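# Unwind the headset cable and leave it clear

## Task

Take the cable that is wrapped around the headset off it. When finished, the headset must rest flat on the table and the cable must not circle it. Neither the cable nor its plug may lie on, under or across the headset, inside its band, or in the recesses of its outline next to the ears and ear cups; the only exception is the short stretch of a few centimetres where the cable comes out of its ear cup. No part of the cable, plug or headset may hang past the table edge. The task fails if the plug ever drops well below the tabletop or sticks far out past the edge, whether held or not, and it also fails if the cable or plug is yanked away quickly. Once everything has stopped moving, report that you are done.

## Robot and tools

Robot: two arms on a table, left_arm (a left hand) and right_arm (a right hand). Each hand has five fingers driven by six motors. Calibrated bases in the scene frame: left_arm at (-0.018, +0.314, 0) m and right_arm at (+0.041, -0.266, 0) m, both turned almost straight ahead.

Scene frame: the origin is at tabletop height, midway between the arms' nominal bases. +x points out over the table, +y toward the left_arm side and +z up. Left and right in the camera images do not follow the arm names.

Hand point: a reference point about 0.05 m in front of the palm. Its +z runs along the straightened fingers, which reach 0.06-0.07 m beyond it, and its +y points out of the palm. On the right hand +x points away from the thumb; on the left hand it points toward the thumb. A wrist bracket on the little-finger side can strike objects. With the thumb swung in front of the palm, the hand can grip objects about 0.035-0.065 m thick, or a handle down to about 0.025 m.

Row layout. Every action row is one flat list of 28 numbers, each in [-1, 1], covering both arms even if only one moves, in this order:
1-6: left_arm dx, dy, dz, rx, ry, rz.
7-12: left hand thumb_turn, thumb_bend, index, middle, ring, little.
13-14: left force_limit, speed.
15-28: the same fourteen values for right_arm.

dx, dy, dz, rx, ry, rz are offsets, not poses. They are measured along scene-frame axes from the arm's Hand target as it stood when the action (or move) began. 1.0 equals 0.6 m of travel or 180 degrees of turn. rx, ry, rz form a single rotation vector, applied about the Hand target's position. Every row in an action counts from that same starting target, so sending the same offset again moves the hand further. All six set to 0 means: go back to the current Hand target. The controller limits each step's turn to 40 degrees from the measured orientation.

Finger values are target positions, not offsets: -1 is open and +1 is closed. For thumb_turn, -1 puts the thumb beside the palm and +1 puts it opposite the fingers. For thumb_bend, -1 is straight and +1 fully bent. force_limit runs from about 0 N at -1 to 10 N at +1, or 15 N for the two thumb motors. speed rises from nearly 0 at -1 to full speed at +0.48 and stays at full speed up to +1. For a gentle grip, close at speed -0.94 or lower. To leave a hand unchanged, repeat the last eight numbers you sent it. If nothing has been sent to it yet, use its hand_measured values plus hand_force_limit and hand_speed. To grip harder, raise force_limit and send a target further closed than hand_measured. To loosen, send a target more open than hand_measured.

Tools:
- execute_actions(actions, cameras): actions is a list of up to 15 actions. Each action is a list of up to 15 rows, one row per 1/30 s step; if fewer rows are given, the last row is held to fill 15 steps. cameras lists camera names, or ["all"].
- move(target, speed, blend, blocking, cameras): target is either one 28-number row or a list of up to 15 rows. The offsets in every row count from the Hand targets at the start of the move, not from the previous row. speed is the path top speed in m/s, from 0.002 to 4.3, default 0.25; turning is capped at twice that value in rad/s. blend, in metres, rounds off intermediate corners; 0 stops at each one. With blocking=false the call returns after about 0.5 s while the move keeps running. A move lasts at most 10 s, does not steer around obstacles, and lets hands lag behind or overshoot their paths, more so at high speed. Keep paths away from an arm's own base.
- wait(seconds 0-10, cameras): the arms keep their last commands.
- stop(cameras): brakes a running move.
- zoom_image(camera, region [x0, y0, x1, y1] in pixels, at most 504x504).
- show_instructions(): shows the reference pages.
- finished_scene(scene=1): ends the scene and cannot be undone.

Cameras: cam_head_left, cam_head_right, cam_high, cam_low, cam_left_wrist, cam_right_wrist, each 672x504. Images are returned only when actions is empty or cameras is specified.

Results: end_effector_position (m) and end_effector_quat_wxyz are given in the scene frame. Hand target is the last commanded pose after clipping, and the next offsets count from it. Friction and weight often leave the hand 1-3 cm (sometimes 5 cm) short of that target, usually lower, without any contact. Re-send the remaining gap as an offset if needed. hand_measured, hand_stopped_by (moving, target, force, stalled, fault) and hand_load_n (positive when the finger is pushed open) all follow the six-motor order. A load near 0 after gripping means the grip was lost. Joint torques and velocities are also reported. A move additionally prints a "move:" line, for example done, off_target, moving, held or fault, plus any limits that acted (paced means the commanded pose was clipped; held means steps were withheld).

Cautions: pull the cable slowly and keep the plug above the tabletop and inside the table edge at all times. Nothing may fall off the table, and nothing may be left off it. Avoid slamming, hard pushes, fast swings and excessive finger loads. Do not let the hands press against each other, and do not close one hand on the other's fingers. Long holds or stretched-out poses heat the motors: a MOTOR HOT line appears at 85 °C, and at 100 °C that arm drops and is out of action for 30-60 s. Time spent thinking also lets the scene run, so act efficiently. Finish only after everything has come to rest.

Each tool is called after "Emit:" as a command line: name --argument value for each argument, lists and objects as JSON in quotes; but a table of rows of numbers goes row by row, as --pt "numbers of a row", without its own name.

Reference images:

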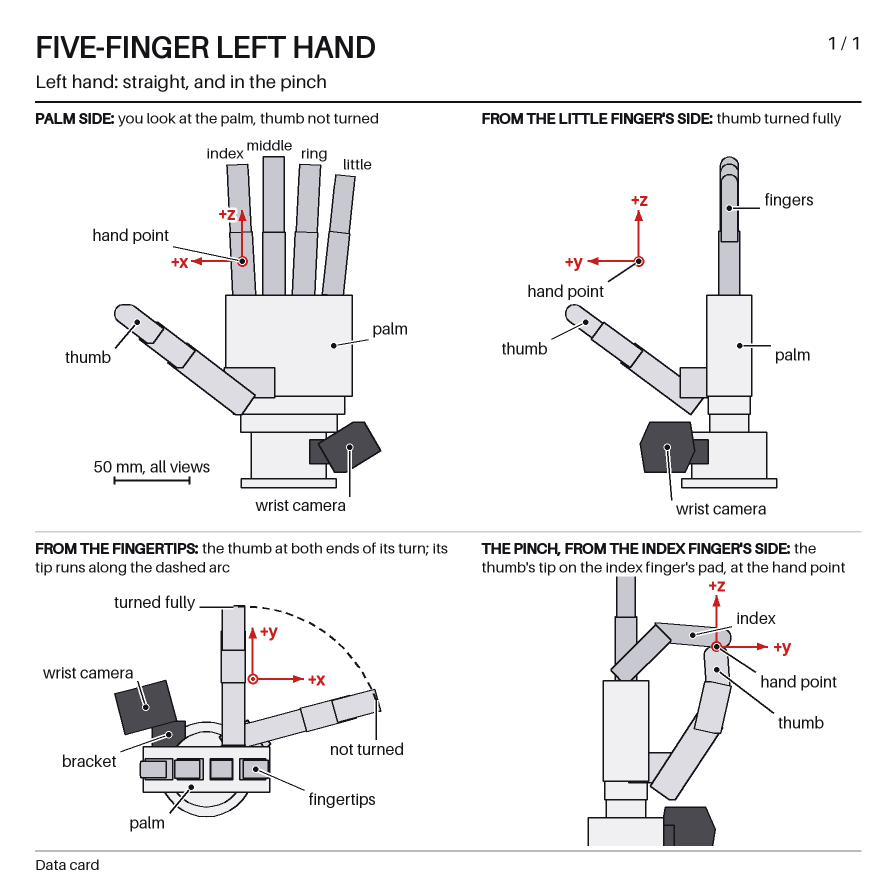

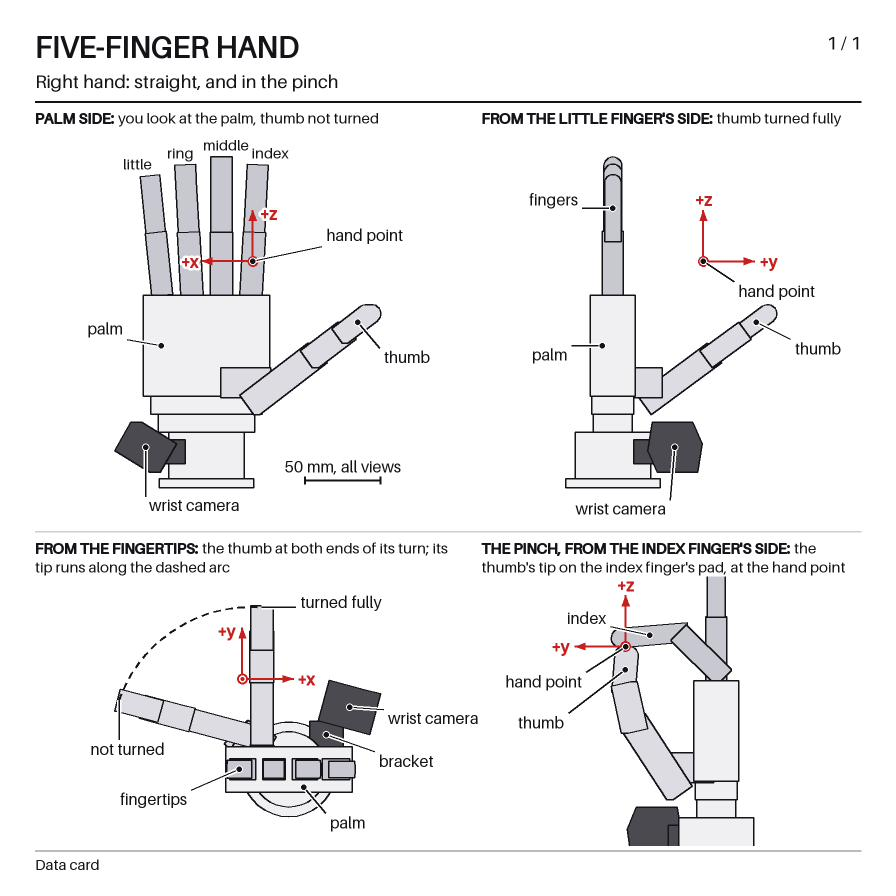

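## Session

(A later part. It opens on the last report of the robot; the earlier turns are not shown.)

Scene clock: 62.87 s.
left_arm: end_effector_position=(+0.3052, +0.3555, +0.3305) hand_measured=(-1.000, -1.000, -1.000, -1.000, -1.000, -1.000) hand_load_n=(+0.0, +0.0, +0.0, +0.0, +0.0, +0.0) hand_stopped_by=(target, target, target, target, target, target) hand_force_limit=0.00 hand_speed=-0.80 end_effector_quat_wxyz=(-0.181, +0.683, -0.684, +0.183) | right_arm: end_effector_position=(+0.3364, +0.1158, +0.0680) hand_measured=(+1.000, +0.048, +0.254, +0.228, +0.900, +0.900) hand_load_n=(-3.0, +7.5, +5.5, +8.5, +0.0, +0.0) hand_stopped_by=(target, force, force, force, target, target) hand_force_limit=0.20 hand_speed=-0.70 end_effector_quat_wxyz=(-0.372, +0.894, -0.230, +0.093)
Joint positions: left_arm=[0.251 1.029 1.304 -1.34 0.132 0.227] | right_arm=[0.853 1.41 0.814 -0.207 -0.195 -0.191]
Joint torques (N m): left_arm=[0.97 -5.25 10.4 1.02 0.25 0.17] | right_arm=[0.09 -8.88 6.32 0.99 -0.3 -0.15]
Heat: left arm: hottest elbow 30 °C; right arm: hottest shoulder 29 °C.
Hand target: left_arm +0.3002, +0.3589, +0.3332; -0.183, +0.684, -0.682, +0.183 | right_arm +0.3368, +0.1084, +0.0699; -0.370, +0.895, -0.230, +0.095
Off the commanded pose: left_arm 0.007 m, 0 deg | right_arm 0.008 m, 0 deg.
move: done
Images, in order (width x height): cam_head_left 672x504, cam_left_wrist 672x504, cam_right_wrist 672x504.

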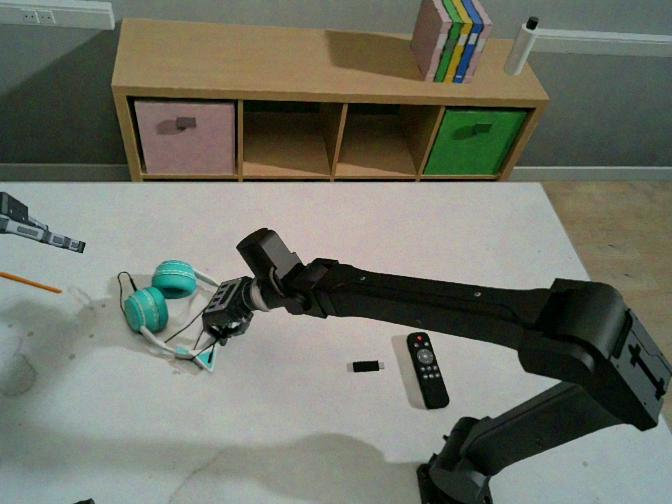

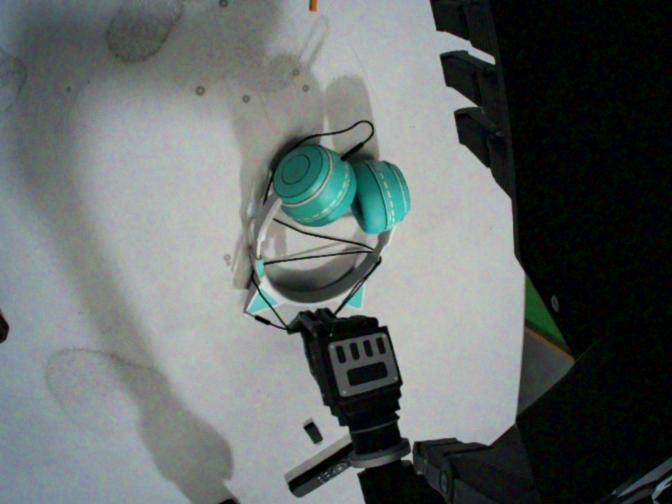

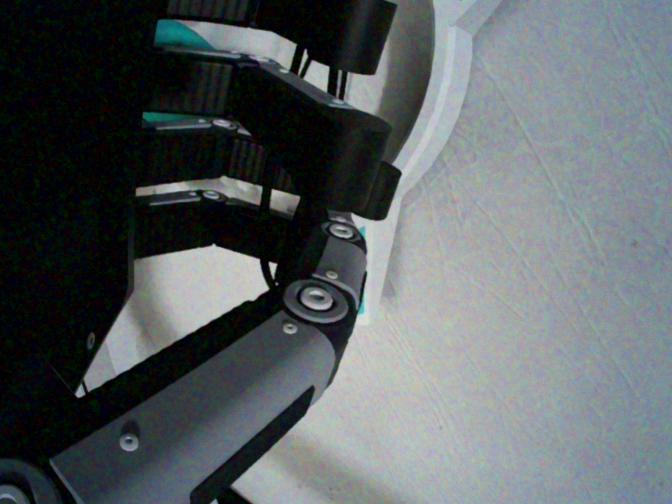

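Emit:
move --pt "0 0 0 0 0 0 -1 -1 -1 -1 -1 -1 0 -0.8 -0.045 -0.06 0.0 0 0 0 1 0.1 0.6 0.6 0.9 0.9 0.2 -0.7" --speed 0.05 --cameras '["cam_left_wrist","cam_right_wrist","cam_head_left"]'

Emit:
zoom_image --camera "cam_left_wrist" --region '[200, 130, 420, 370]'

Emit:
zoom_image --camera "cam_head_left" --region '[90, 200, 290, 400]'

Scene clock: 65.13 s.
left_arm: end_effector_position=(+0.3052, +0.3555, +0.3305) hand_measured=(-1.000, -1.000, -1.000, -1.000, -1.000, -1.000) hand_load_n=(+0.0, +0.0, +0.0, +0.0, +0.0, +0.0) hand_stopped_by=(target, target, target, target, target, target) hand_force_limit=0.00 hand_speed=-0.80 end_effector_quat_wxyz=(-0.181, +0.683, -0.684, +0.183) | right_arm: end_effector_position=(+0.3106, +0.0792, +0.0688) hand_measured=(+1.000, +0.048, +0.254, +0.228, +0.900, +0.900) hand_load_n=(-3.0, +7.5, +5.5, +8.5, +0.0, +0.0) hand_stopped_by=(target, force, force, force, target, target) hand_force_limit=0.20 hand_speed=-0.70 end_effector_quat_wxyz=(-0.372, +0.894, -0.230, +0.094)
Joint positions: left_arm=[0.251 1.029 1.304 -1.34 0.132 0.227] | right_arm=[0.834 1.29 0.703 -0.218 -0.206 -0.206]
Joint torques (N m): left_arm=[1.03 -5.13 10.41 1.03 0.26 0.18] | right_arm=[0.15 -7.36 6.35 0.92 -0.34 -0.13]
Heat: left arm: hottest elbow 30 °C; right arm: hottest shoulder 29 °C.
Hand target: left_arm +0.3002, +0.3589, +0.3332; -0.183, +0.684, -0.682, +0.183 | right_arm +0.3100, +0.0723, +0.0700; -0.370, +0.895, -0.230, +0.095
Off the commanded pose: left_arm 0.007 m, 0 deg | right_arm 0.007 m, 0 deg.
move: done
Images, in order (width x height): cam_head_left 672x504, cam_left_wrist 672x504, cam_right_wrist 672x504.

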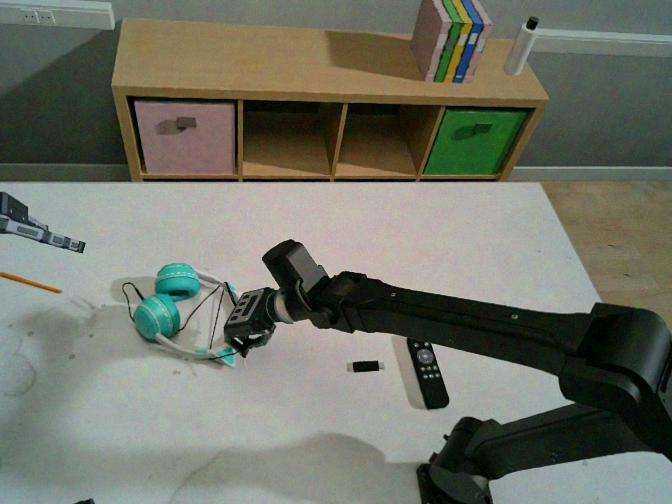

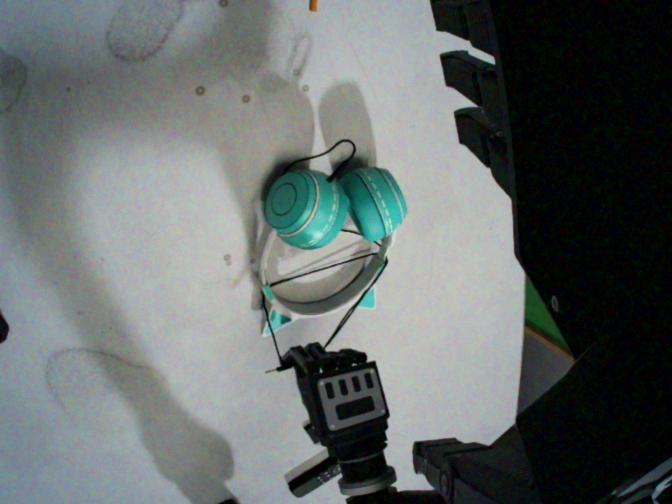

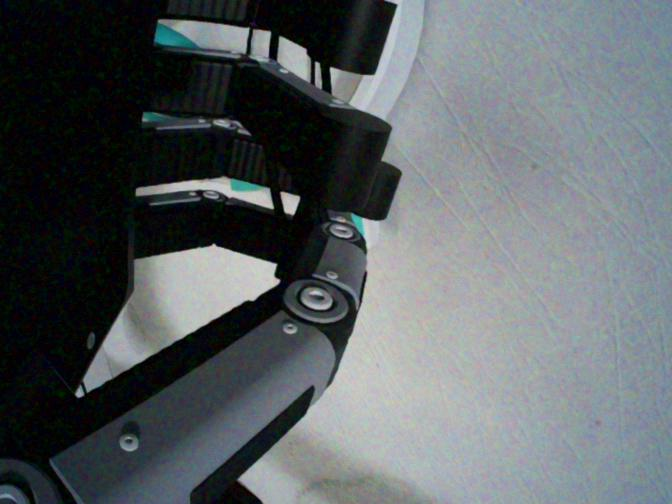

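Scaled by 2.100 from the camera's 672x504 image, which has a finer 960x720 frame.

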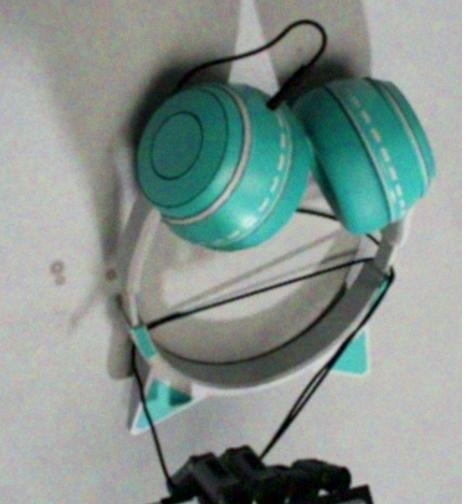

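Scaled by 2.520.

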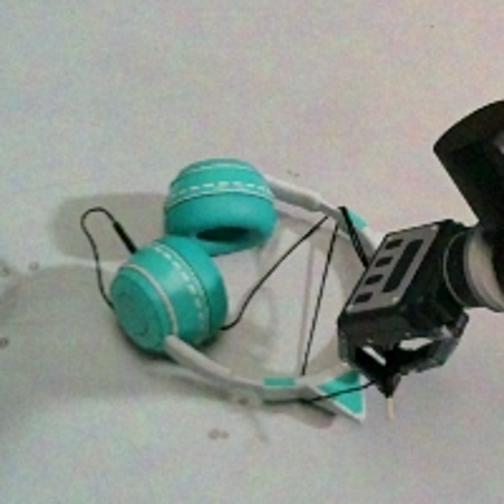

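Emit:
move --pt "0 0 0 0 0 0 -1 -1 -1 -1 -1 -1 0 -0.8 0.02 0.035 0.1 0 0 0 1 0.1 0.6 0.6 0.9 0.9 0.2 -0.7" --speed 0.05 --cameras '["cam_left_wrist","cam_low","cam_head_left"]'

Emit:
zoom_image --camera "cam_left_wrist" --region '[200, 130, 420, 370]'

Emit:
zoom_image --camera "cam_head_left" --region '[90, 200, 290, 400]'

Emit:
zoom_image --camera "cam_low" --region '[190, 230, 290, 310]'

Scene clock: 71.93 s.
left_arm: end_effector_position=(+0.3052, +0.3555, +0.3305) hand_measured=(-1.000, -1.000, -1.000, -1.000, -1.000, -1.000) hand_load_n=(+0.0, +0.0, +0.0, +0.0, +0.0, +0.0) hand_stopped_by=(target, target, target, target, target, target) hand_force_limit=0.00 hand_speed=-0.80 end_effector_quat_wxyz=(-0.181, +0.683, -0.684, +0.183) | right_arm: end_effector_position=(+0.3113, +0.0788, +0.1021) hand_measured=(+1.000, +0.048, +0.254, +0.228, +0.900, +0.900) hand_load_n=(-3.0, +7.5, +6.0, +8.5, +0.0, +0.0) hand_stopped_by=(target, force, force, force, target, target) hand_force_limit=0.20 hand_speed=-0.70 end_effector_quat_wxyz=(-0.349, +0.903, -0.236, +0.083)
Joint positions: left_arm=[0.251 1.029 1.304 -1.34 0.132 0.227] | right_arm=[0.834 1.26 0.8 -0.399 -0.202 -0.206]
Joint torques (N m): left_arm=[1.08 -5.25 10.39 1.05 0.24 0.17] | right_arm=[1.79 -7.47 10.78 0.94 -0.05 -0.01]
Heat: left arm: hottest elbow 31 °C; right arm: hottest shoulder 29 °C.
Hand target: left_arm +0.3002, +0.3589, +0.3332; -0.183, +0.684, -0.682, +0.183 | right_arm +0.3220, +0.0934, +0.1301; -0.371, +0.895, -0.230, +0.095
Off the commanded pose: left_arm 0.007 m, 0 deg | right_arm 0.033 m, 3 deg.
move: off_target (right_arm)
Images, in order (width x height): cam_head_left 672x504, cam_low 672x504, cam_left_wrist 672x504.

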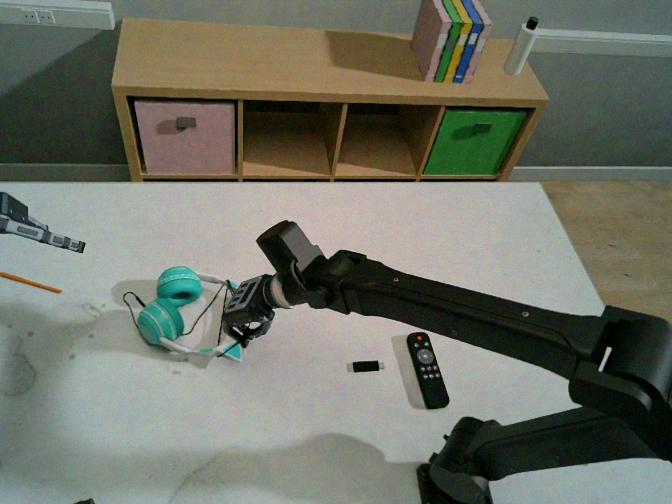

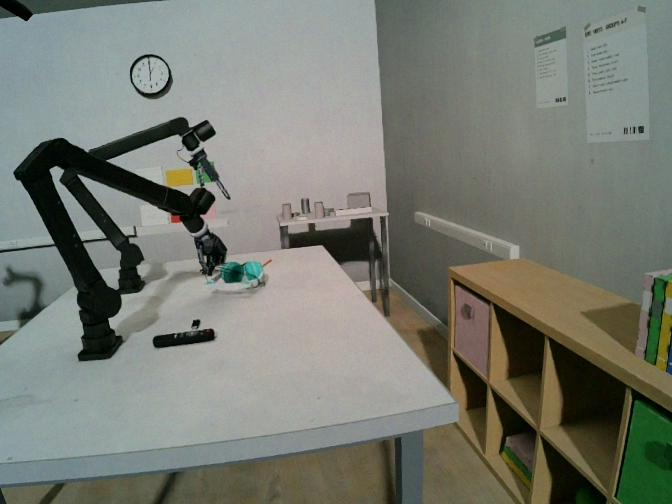

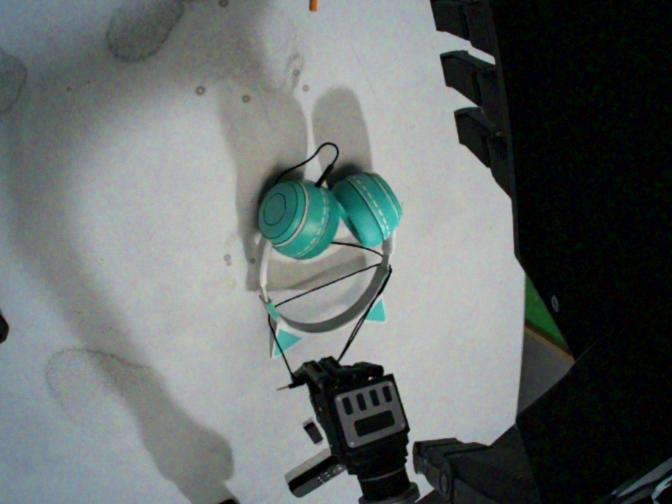

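Scaled by 2.100 from the camera's 672x504 image, which has a finer 960x720 frame.

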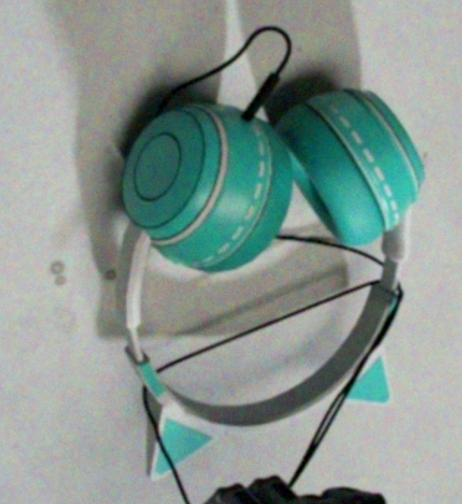

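Scaled by 2.520.

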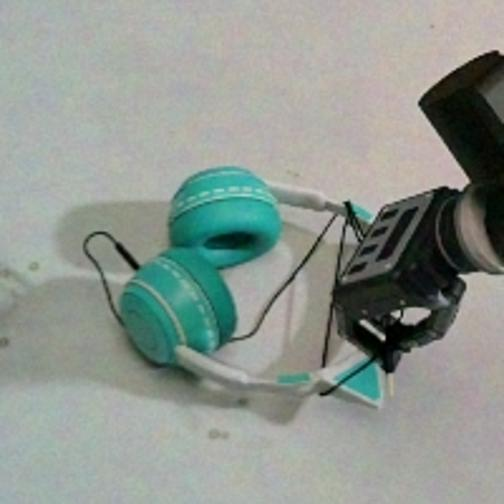

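Scaled by 5.040.

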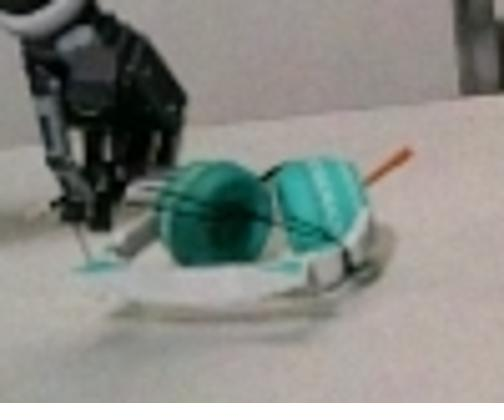

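Emit:
move --pt "0 0 0 0 0 0 -1 -1 -1 -1 -1 -1 0 -0.8 0.06 -0.06 -0.108 0 0 0 1 0.1 0.6 0.6 0.9 0.9 0.2 -0.7" --pt "0 0 0 0 0 0 -1 -1 -1 -1 -1 -1 0 -0.8 0.17 -0.08 -0.108 0 0 0 1 0.1 0.6 0.6 0.9 0.9 0.2 -0.7" --speed 0.06 --blend 0.02 --cameras '["cam_left_wrist","cam_low","cam_head_left"]'

Emit:
zoom_image --camera "cam_left_wrist" --region '[220, 130, 460, 390]'

Emit:
zoom_image --camera "cam_head_left" --region '[90, 200, 290, 400]'

Emit:
zoom_image --camera "cam_low" --region '[190, 230, 290, 310]'

Scene clock: 80.37 s.
left_arm: end_effector_position=(+0.3052, +0.3555, +0.3305) hand_measured=(-1.000, -1.000, -1.000, -1.000, -1.000, -1.000) hand_load_n=(+0.0, +0.0, +0.0, +0.0, +0.0, +0.0) hand_stopped_by=(target, target, target, target, target, target) hand_force_limit=0.00 hand_speed=-0.80 end_effector_quat_wxyz=(-0.181, +0.683, -0.684, +0.183) | right_arm: end_effector_position=(+0.4055, +0.0403, +0.0576) hand_measured=(+1.000, +0.048, +0.254, +0.228, +0.900, +0.900) hand_load_n=(-3.0, +7.5, +5.5, +8.5, +0.5, +0.0) hand_stopped_by=(target, force, force, force, target, target) hand_force_limit=0.20 hand_speed=-0.70 end_effector_quat_wxyz=(-0.366, +0.896, -0.233, +0.088)
Joint positions: left_arm=[0.251 1.029 1.304 -1.34 0.132 0.227] | right_arm=[0.597 1.457 0.845 -0.263 -0.367 -0.386]
Joint torques (N m): left_arm=[1.14 -5.13 10.45 1.06 0.24 0.18] | right_arm=[0.21 -6.59 9.92 0.88 -0.36 -0.14]
Heat: left arm: hottest elbow 31 °C; right arm: hottest shoulder 29 °C.
Hand target: left_arm +0.3002, +0.3589, +0.3332; -0.183, +0.684, -0.682, +0.183 | right_arm +0.4240, +0.0452, +0.0652; -0.370, +0.895, -0.230, +0.095
Off the commanded pose: left_arm 0.007 m, 0 deg | right_arm 0.021 m, 1 deg.
move: off_target (right_arm)
Images, in order (width x height): cam_head_left 672x504, cam_low 672x504, cam_left_wrist 672x504.

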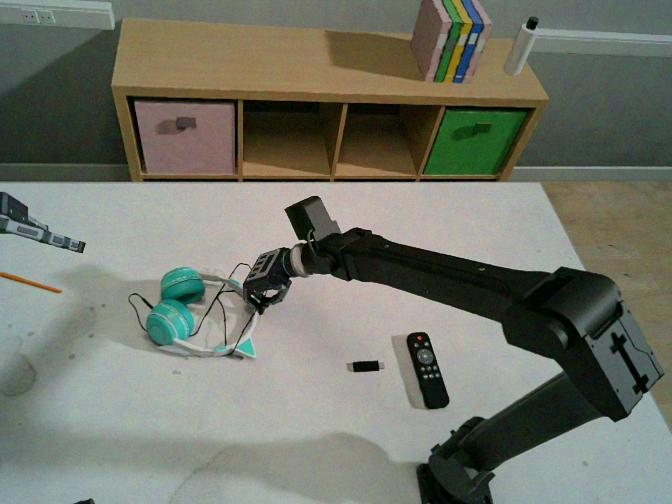

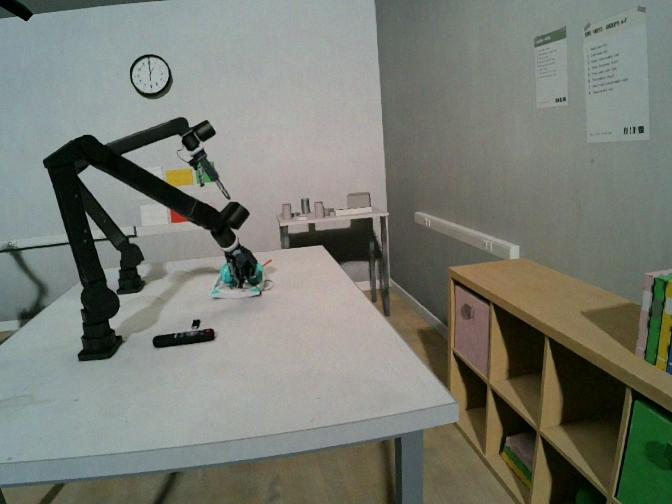

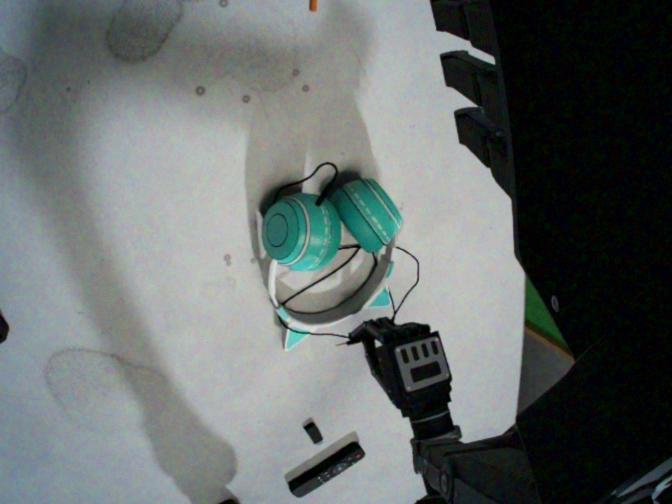

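Scaled by 1.938 from the camera's 672x504 image, which has a finer 960x720 frame.

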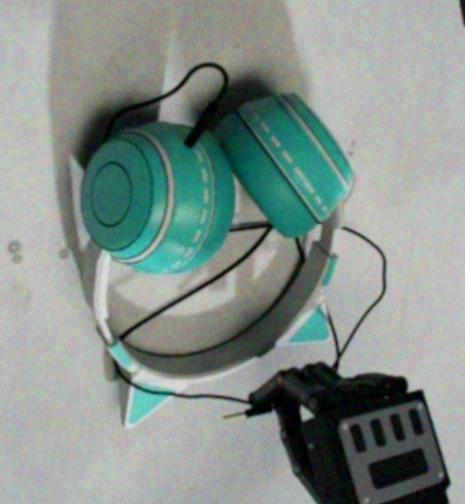

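Scaled by 2.520.

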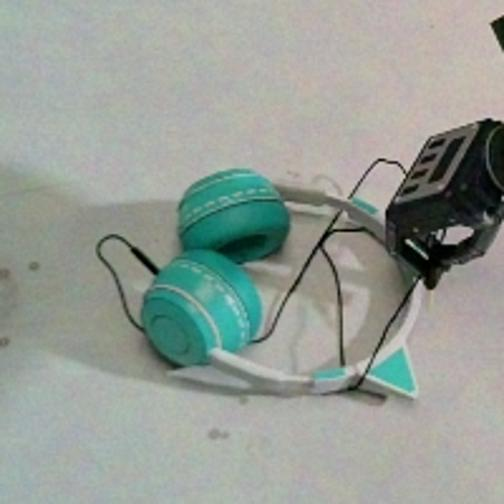

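Scaled by 5.040.

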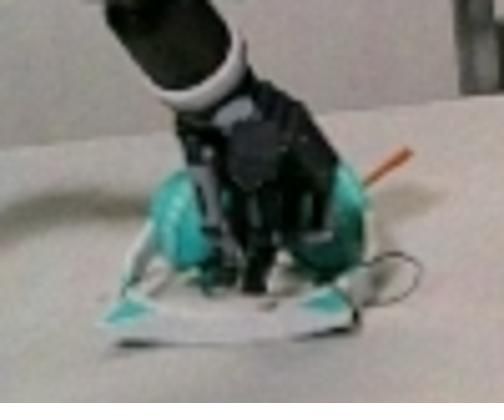

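Emit:
zoom_image --camera "cam_left_wrist" --region '[320, 220, 440, 350]'

Emit:
zoom_image --camera "cam_head_left" --region '[190, 250, 290, 370]'

Scaled by 3.877 from the camera's 672x504 image, which has a finer 960x720 frame.

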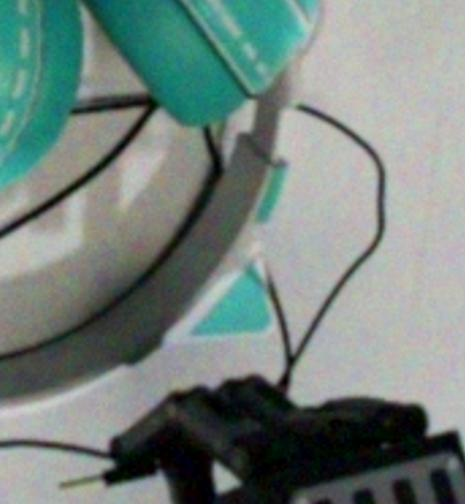

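Scaled by 4.200.

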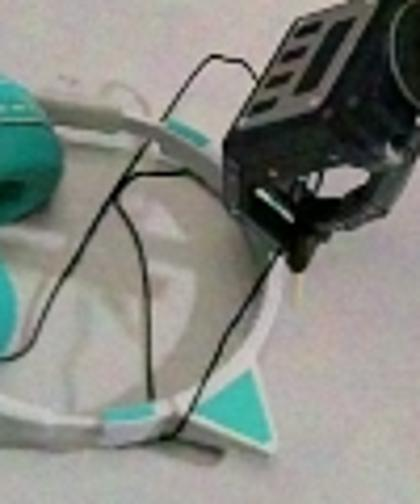

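Emit:
move --pt "0 0 0 0 0 0 -1 -1 -1 -1 -1 -1 0 -0.8 -0.01 -0.09 -0.01 0 0 0 1 0.1 0.6 0.6 0.9 0.9 0.2 -0.7" --speed 0.06 --cameras '["cam_left_wrist","cam_low","cam_head_left"]'

Emit:
zoom_image --camera "cam_left_wrist" --region '[220, 130, 460, 390]'

Emit:
zoom_image --camera "cam_head_left" --region '[130, 230, 290, 390]'

Scene clock: 83.87 s.
left_arm: end_effector_position=(+0.3052, +0.3555, +0.3305) hand_measured=(-1.000, -1.000, -1.000, -1.000, -1.000, -1.000) hand_load_n=(+0.0, +0.0, +0.0, +0.0, +0.0, +0.0) hand_stopped_by=(target, target, target, target, target, target) hand_force_limit=0.00 hand_speed=-0.80 end_effector_quat_wxyz=(-0.181, +0.683, -0.684, +0.183) | right_arm: end_effector_position=(+0.4182, -0.0018, +0.0564) hand_measured=(+1.000, +0.048, +0.254, +0.228, +0.900, +0.900) hand_load_n=(-3.0, +7.5, +5.5, +8.5, +0.0, +0.0) hand_stopped_by=(target, force, force, force, target, target) hand_force_limit=0.20 hand_speed=-0.70 end_effector_quat_wxyz=(-0.371, +0.895, -0.231, +0.091)
Joint positions: left_arm=[0.251 1.029 1.304 -1.34 0.132 0.227] | right_arm=[0.488 1.436 0.819 -0.282 -0.439 -0.478]
Joint torques (N m): left_arm=[0.91 -5.01 10.39 1.05 0.25 0.18] | right_arm=[-0.03 -9 6.22 0.84 -0.37 -0.15]
Heat: left arm: hottest elbow 31 °C; right arm: hottest shoulder 29 °C.
Hand target: left_arm +0.3002, +0.3589, +0.3332; -0.183, +0.684, -0.682, +0.183 | right_arm +0.4179, -0.0087, +0.0592; -0.370, +0.895, -0.230, +0.095
Off the commanded pose: left_arm 0.007 m, 0 deg | right_arm 0.008 m, 0 deg.
move: done
Images, in order (width x height): cam_head_left 672x504, cam_low 672x504, cam_left_wrist 672x504.

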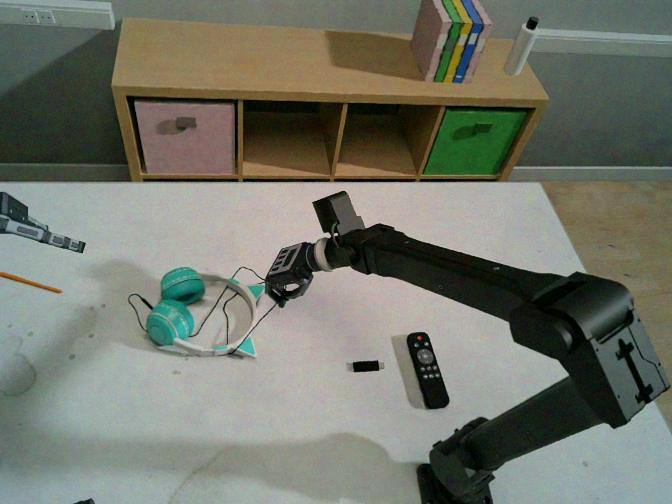

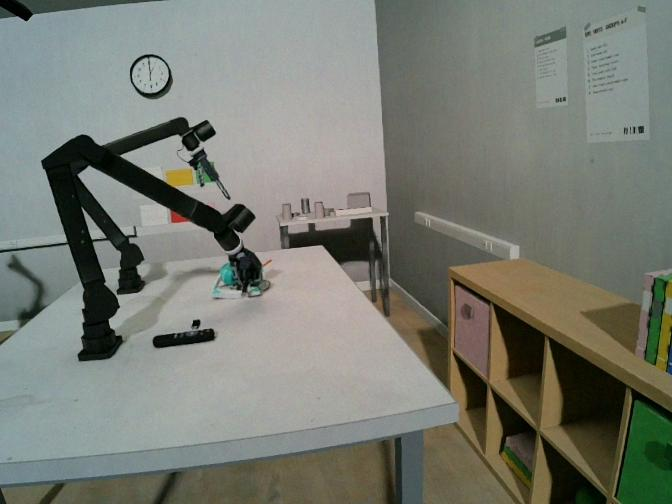

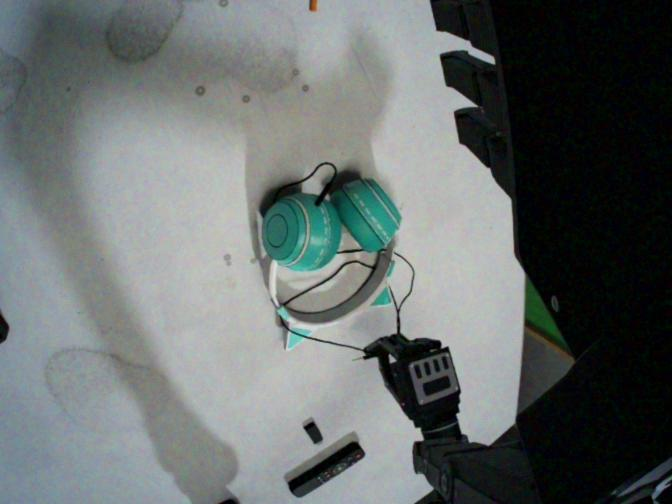

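Scaled by 1.938 from the camera's 672x504 image, which has a finer 960x720 frame.

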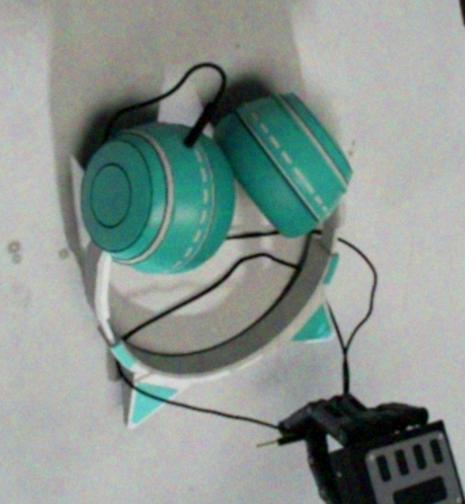

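Scaled by 3.150.

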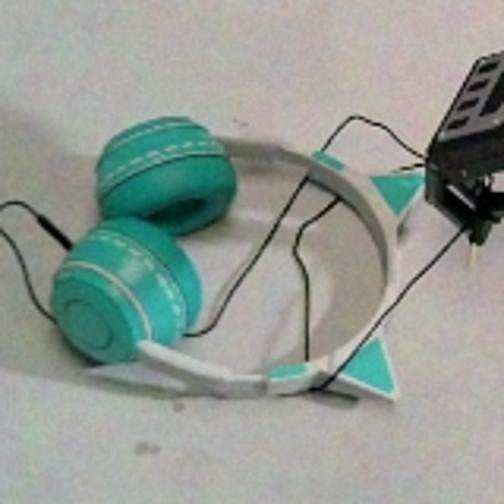

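Emit:
move --pt "0 0 0 0 0 0 -1 -1 -1 -1 -1 -1 0 -0.8 -0.047 -0.09 -0.01 0 0 0 1 0.1 0.6 0.6 0.9 0.9 0.2 -0.7" --speed 0.06 --cameras '["cam_left_wrist","cam_low","cam_head_left"]'

Emit:
zoom_image --camera "cam_left_wrist" --region '[220, 130, 460, 390]'

Emit:
zoom_image --camera "cam_head_left" --region '[130, 230, 290, 390]'

Scene clock: 86.13 s.
left_arm: end_effector_position=(+0.3052, +0.3555, +0.3305) hand_measured=(-1.000, -1.000, -1.000, -1.000, -1.000, -1.000) hand_load_n=(+0.0, +0.0, +0.0, +0.0, +0.0, +0.0) hand_stopped_by=(target, target, target, target, target, target) hand_force_limit=0.00 hand_speed=-0.80 end_effector_quat_wxyz=(-0.181, +0.683, -0.684, +0.183) | right_arm: end_effector_position=(+0.3909, -0.0554, +0.0516) hand_measured=(+1.000, +0.048, +0.254, +0.228, +0.900, +0.900) hand_load_n=(-3.0, +7.5, +5.5, +8.5, +0.0, +0.0) hand_stopped_by=(target, force, force, force, target, target) hand_force_limit=0.20 hand_speed=-0.70 end_effector_quat_wxyz=(-0.372, +0.895, -0.230, +0.091)
Joint positions: left_arm=[0.251 1.029 1.304 -1.34 0.132 0.227] | right_arm=[0.381 1.329 0.704 -0.316 -0.506 -0.576]
Joint torques (N m): left_arm=[1.08 -5.07 10.45 1.09 0.26 0.18] | right_arm=[-0.21 -7.41 6.06 0.73 -0.39 -0.18]
Heat: left arm: hottest elbow 31 °C; right arm: hottest shoulder 29 °C.
Hand target: left_arm +0.3002, +0.3589, +0.3332; -0.183, +0.684, -0.682, +0.183 | right_arm +0.3897, -0.0626, +0.0532; -0.370, +0.895, -0.230, +0.095
Off the commanded pose: left_arm 0.007 m, 0 deg | right_arm 0.008 m, 0 deg.
move: done
Images, in order (width x height): cam_head_left 672x504, cam_low 672x504, cam_left_wrist 672x504.

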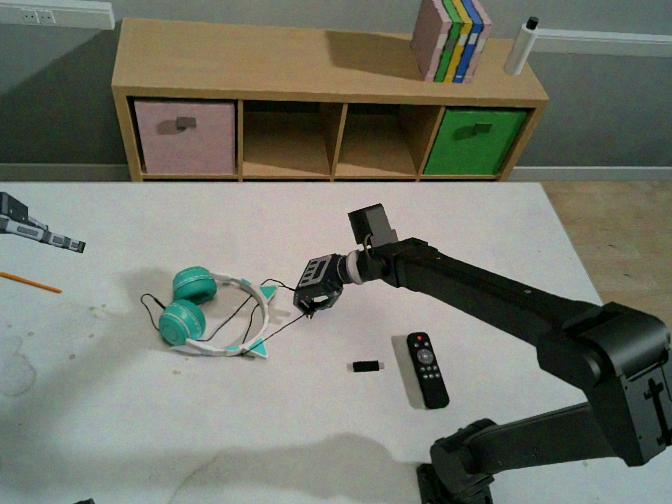

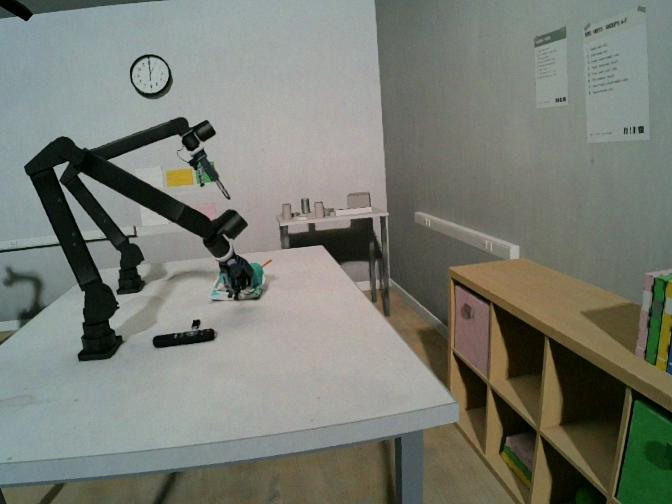

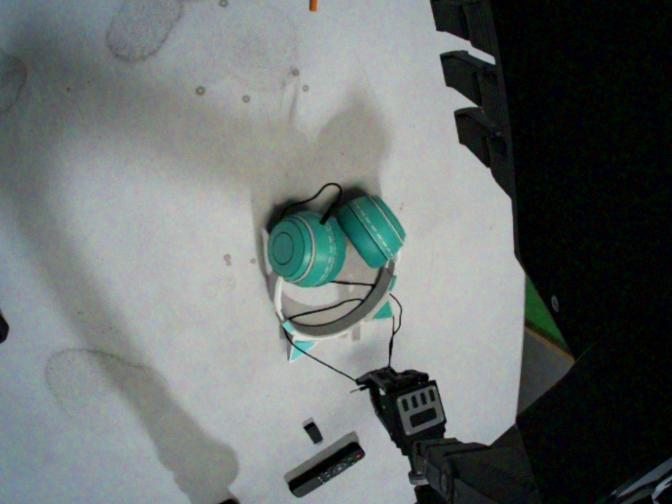

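Scaled by 1.938 from the camera's 672x504 image, which has a finer 960x720 frame.

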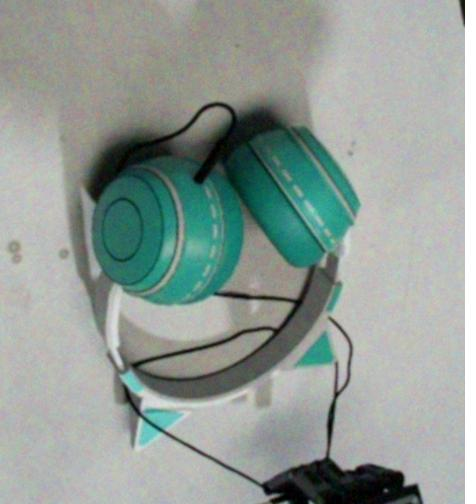

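Scaled by 3.150.

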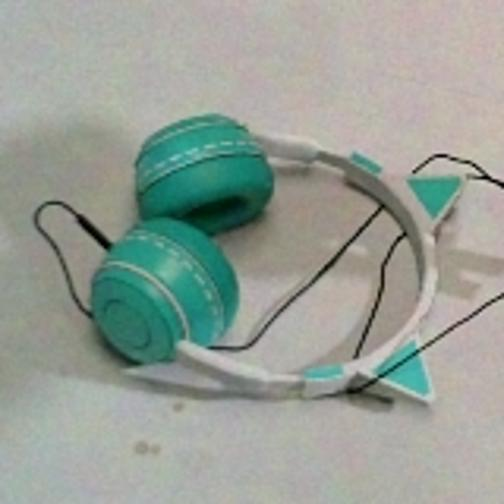

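Emit:
move --pt "0 0 0 0 0 0 -1 -1 -1 -1 -1 -1 0 -0.8 -0.113 0.05 0.02 0 0 0 1 0.1 0.6 0.6 0.9 0.9 0.2 -0.7" --pt "0 0 0 0 0 0 -1 -1 -1 -1 -1 -1 0 -0.8 -0.142 0.103 0.017 0 0 0 1 0.1 0.6 0.6 0.9 0.9 0.2 -0.7" --speed 0.06 --blend 0.02 --cameras '["cam_left_wrist","cam_low","cam_head_left"]'

Emit:
zoom_image --camera "cam_left_wrist" --region '[220, 150, 440, 390]'

Emit:
zoom_image --camera "cam_head_left" --region '[130, 230, 290, 390]'

Scene clock: 90.83 s.
left_arm: end_effector_position=(+0.3052, +0.3555, +0.3305) hand_measured=(-1.000, -1.000, -1.000, -1.000, -1.000, -1.000) hand_load_n=(+0.0, +0.0, +0.0, +0.0, +0.0, +0.0) hand_stopped_by=(target, target, target, target, target, target) hand_force_limit=0.00 hand_speed=-0.80 end_effector_quat_wxyz=(-0.181, +0.683, -0.684, +0.183) | right_arm: end_effector_position=(+0.3075, -0.0043, +0.0622) hand_measured=(+1.000, +0.048, +0.254, +0.228, +0.900, +0.900) hand_load_n=(-3.0, +7.5, +5.5, +8.5, +0.0, +0.0) hand_stopped_by=(target, force, force, force, target, target) hand_force_limit=0.20 hand_speed=-0.70 end_effector_quat_wxyz=(-0.365, +0.897, -0.231, +0.093)
Joint positions: left_arm=[0.251 1.029 1.304 -1.34 0.132 0.227] | right_arm=[0.644 1.145 0.581 -0.294 -0.329 -0.356]
Joint torques (N m): left_arm=[0.91 -5.19 10.41 1.02 0.23 0.16] | right_arm=[2.26 -5.07 6.41 1.69 -0.08 0.08]
Heat: left arm: hottest elbow 31 °C; right arm: hottest shoulder 29 °C.
Hand target: left_arm +0.3002, +0.3589, +0.3332; -0.183, +0.684, -0.682, +0.183 | right_arm +0.3046, -0.0009, +0.0634; -0.370, +0.895, -0.230, +0.095
Off the commanded pose: left_arm 0.007 m, 0 deg | right_arm 0.005 m, 1 deg.
move: done; blend cut to 0.0181 m at target 1
Images, in order (width x height): cam_head_left 672x504, cam_low 672x504, cam_left_wrist 672x504.

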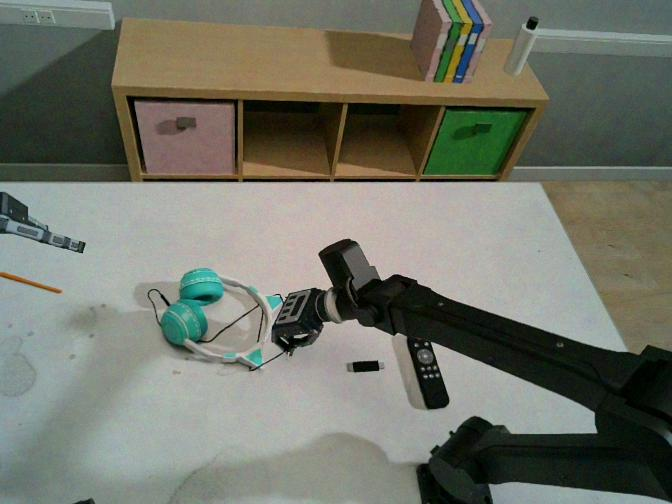

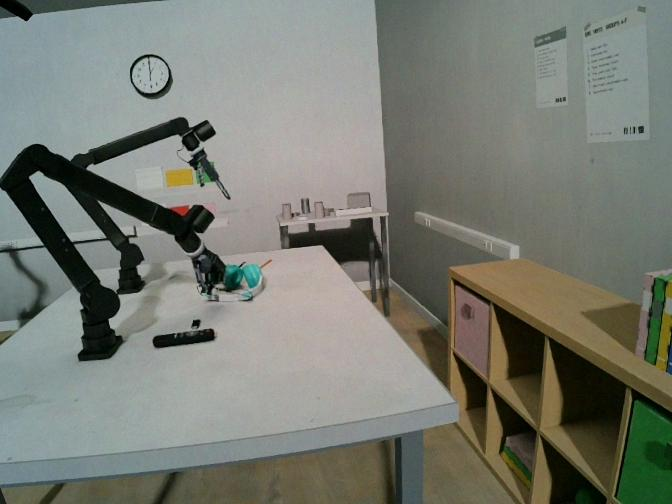

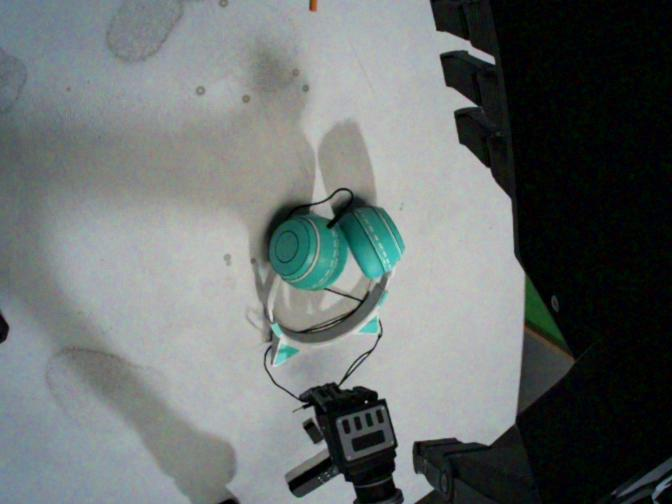

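Scaled by 2.100 from the camera's 672x504 image, which has a finer 960x720 frame.

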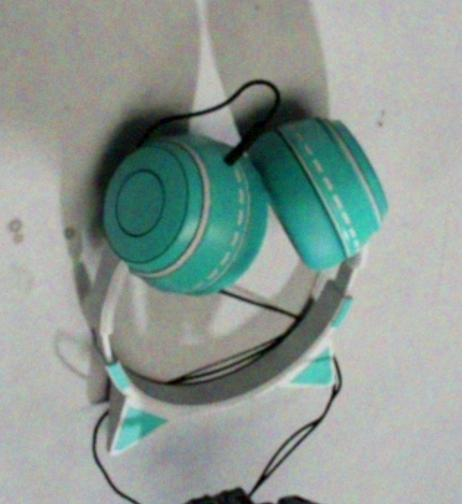

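Scaled by 3.150.

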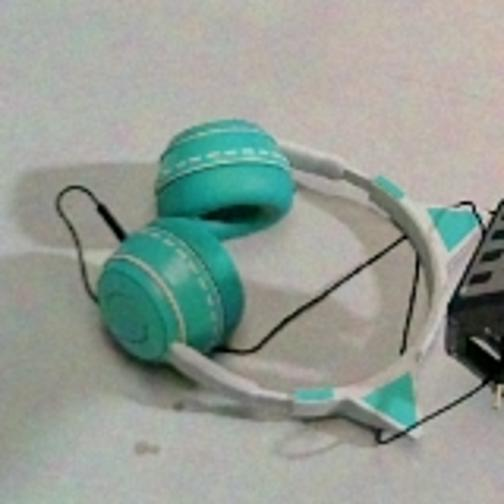

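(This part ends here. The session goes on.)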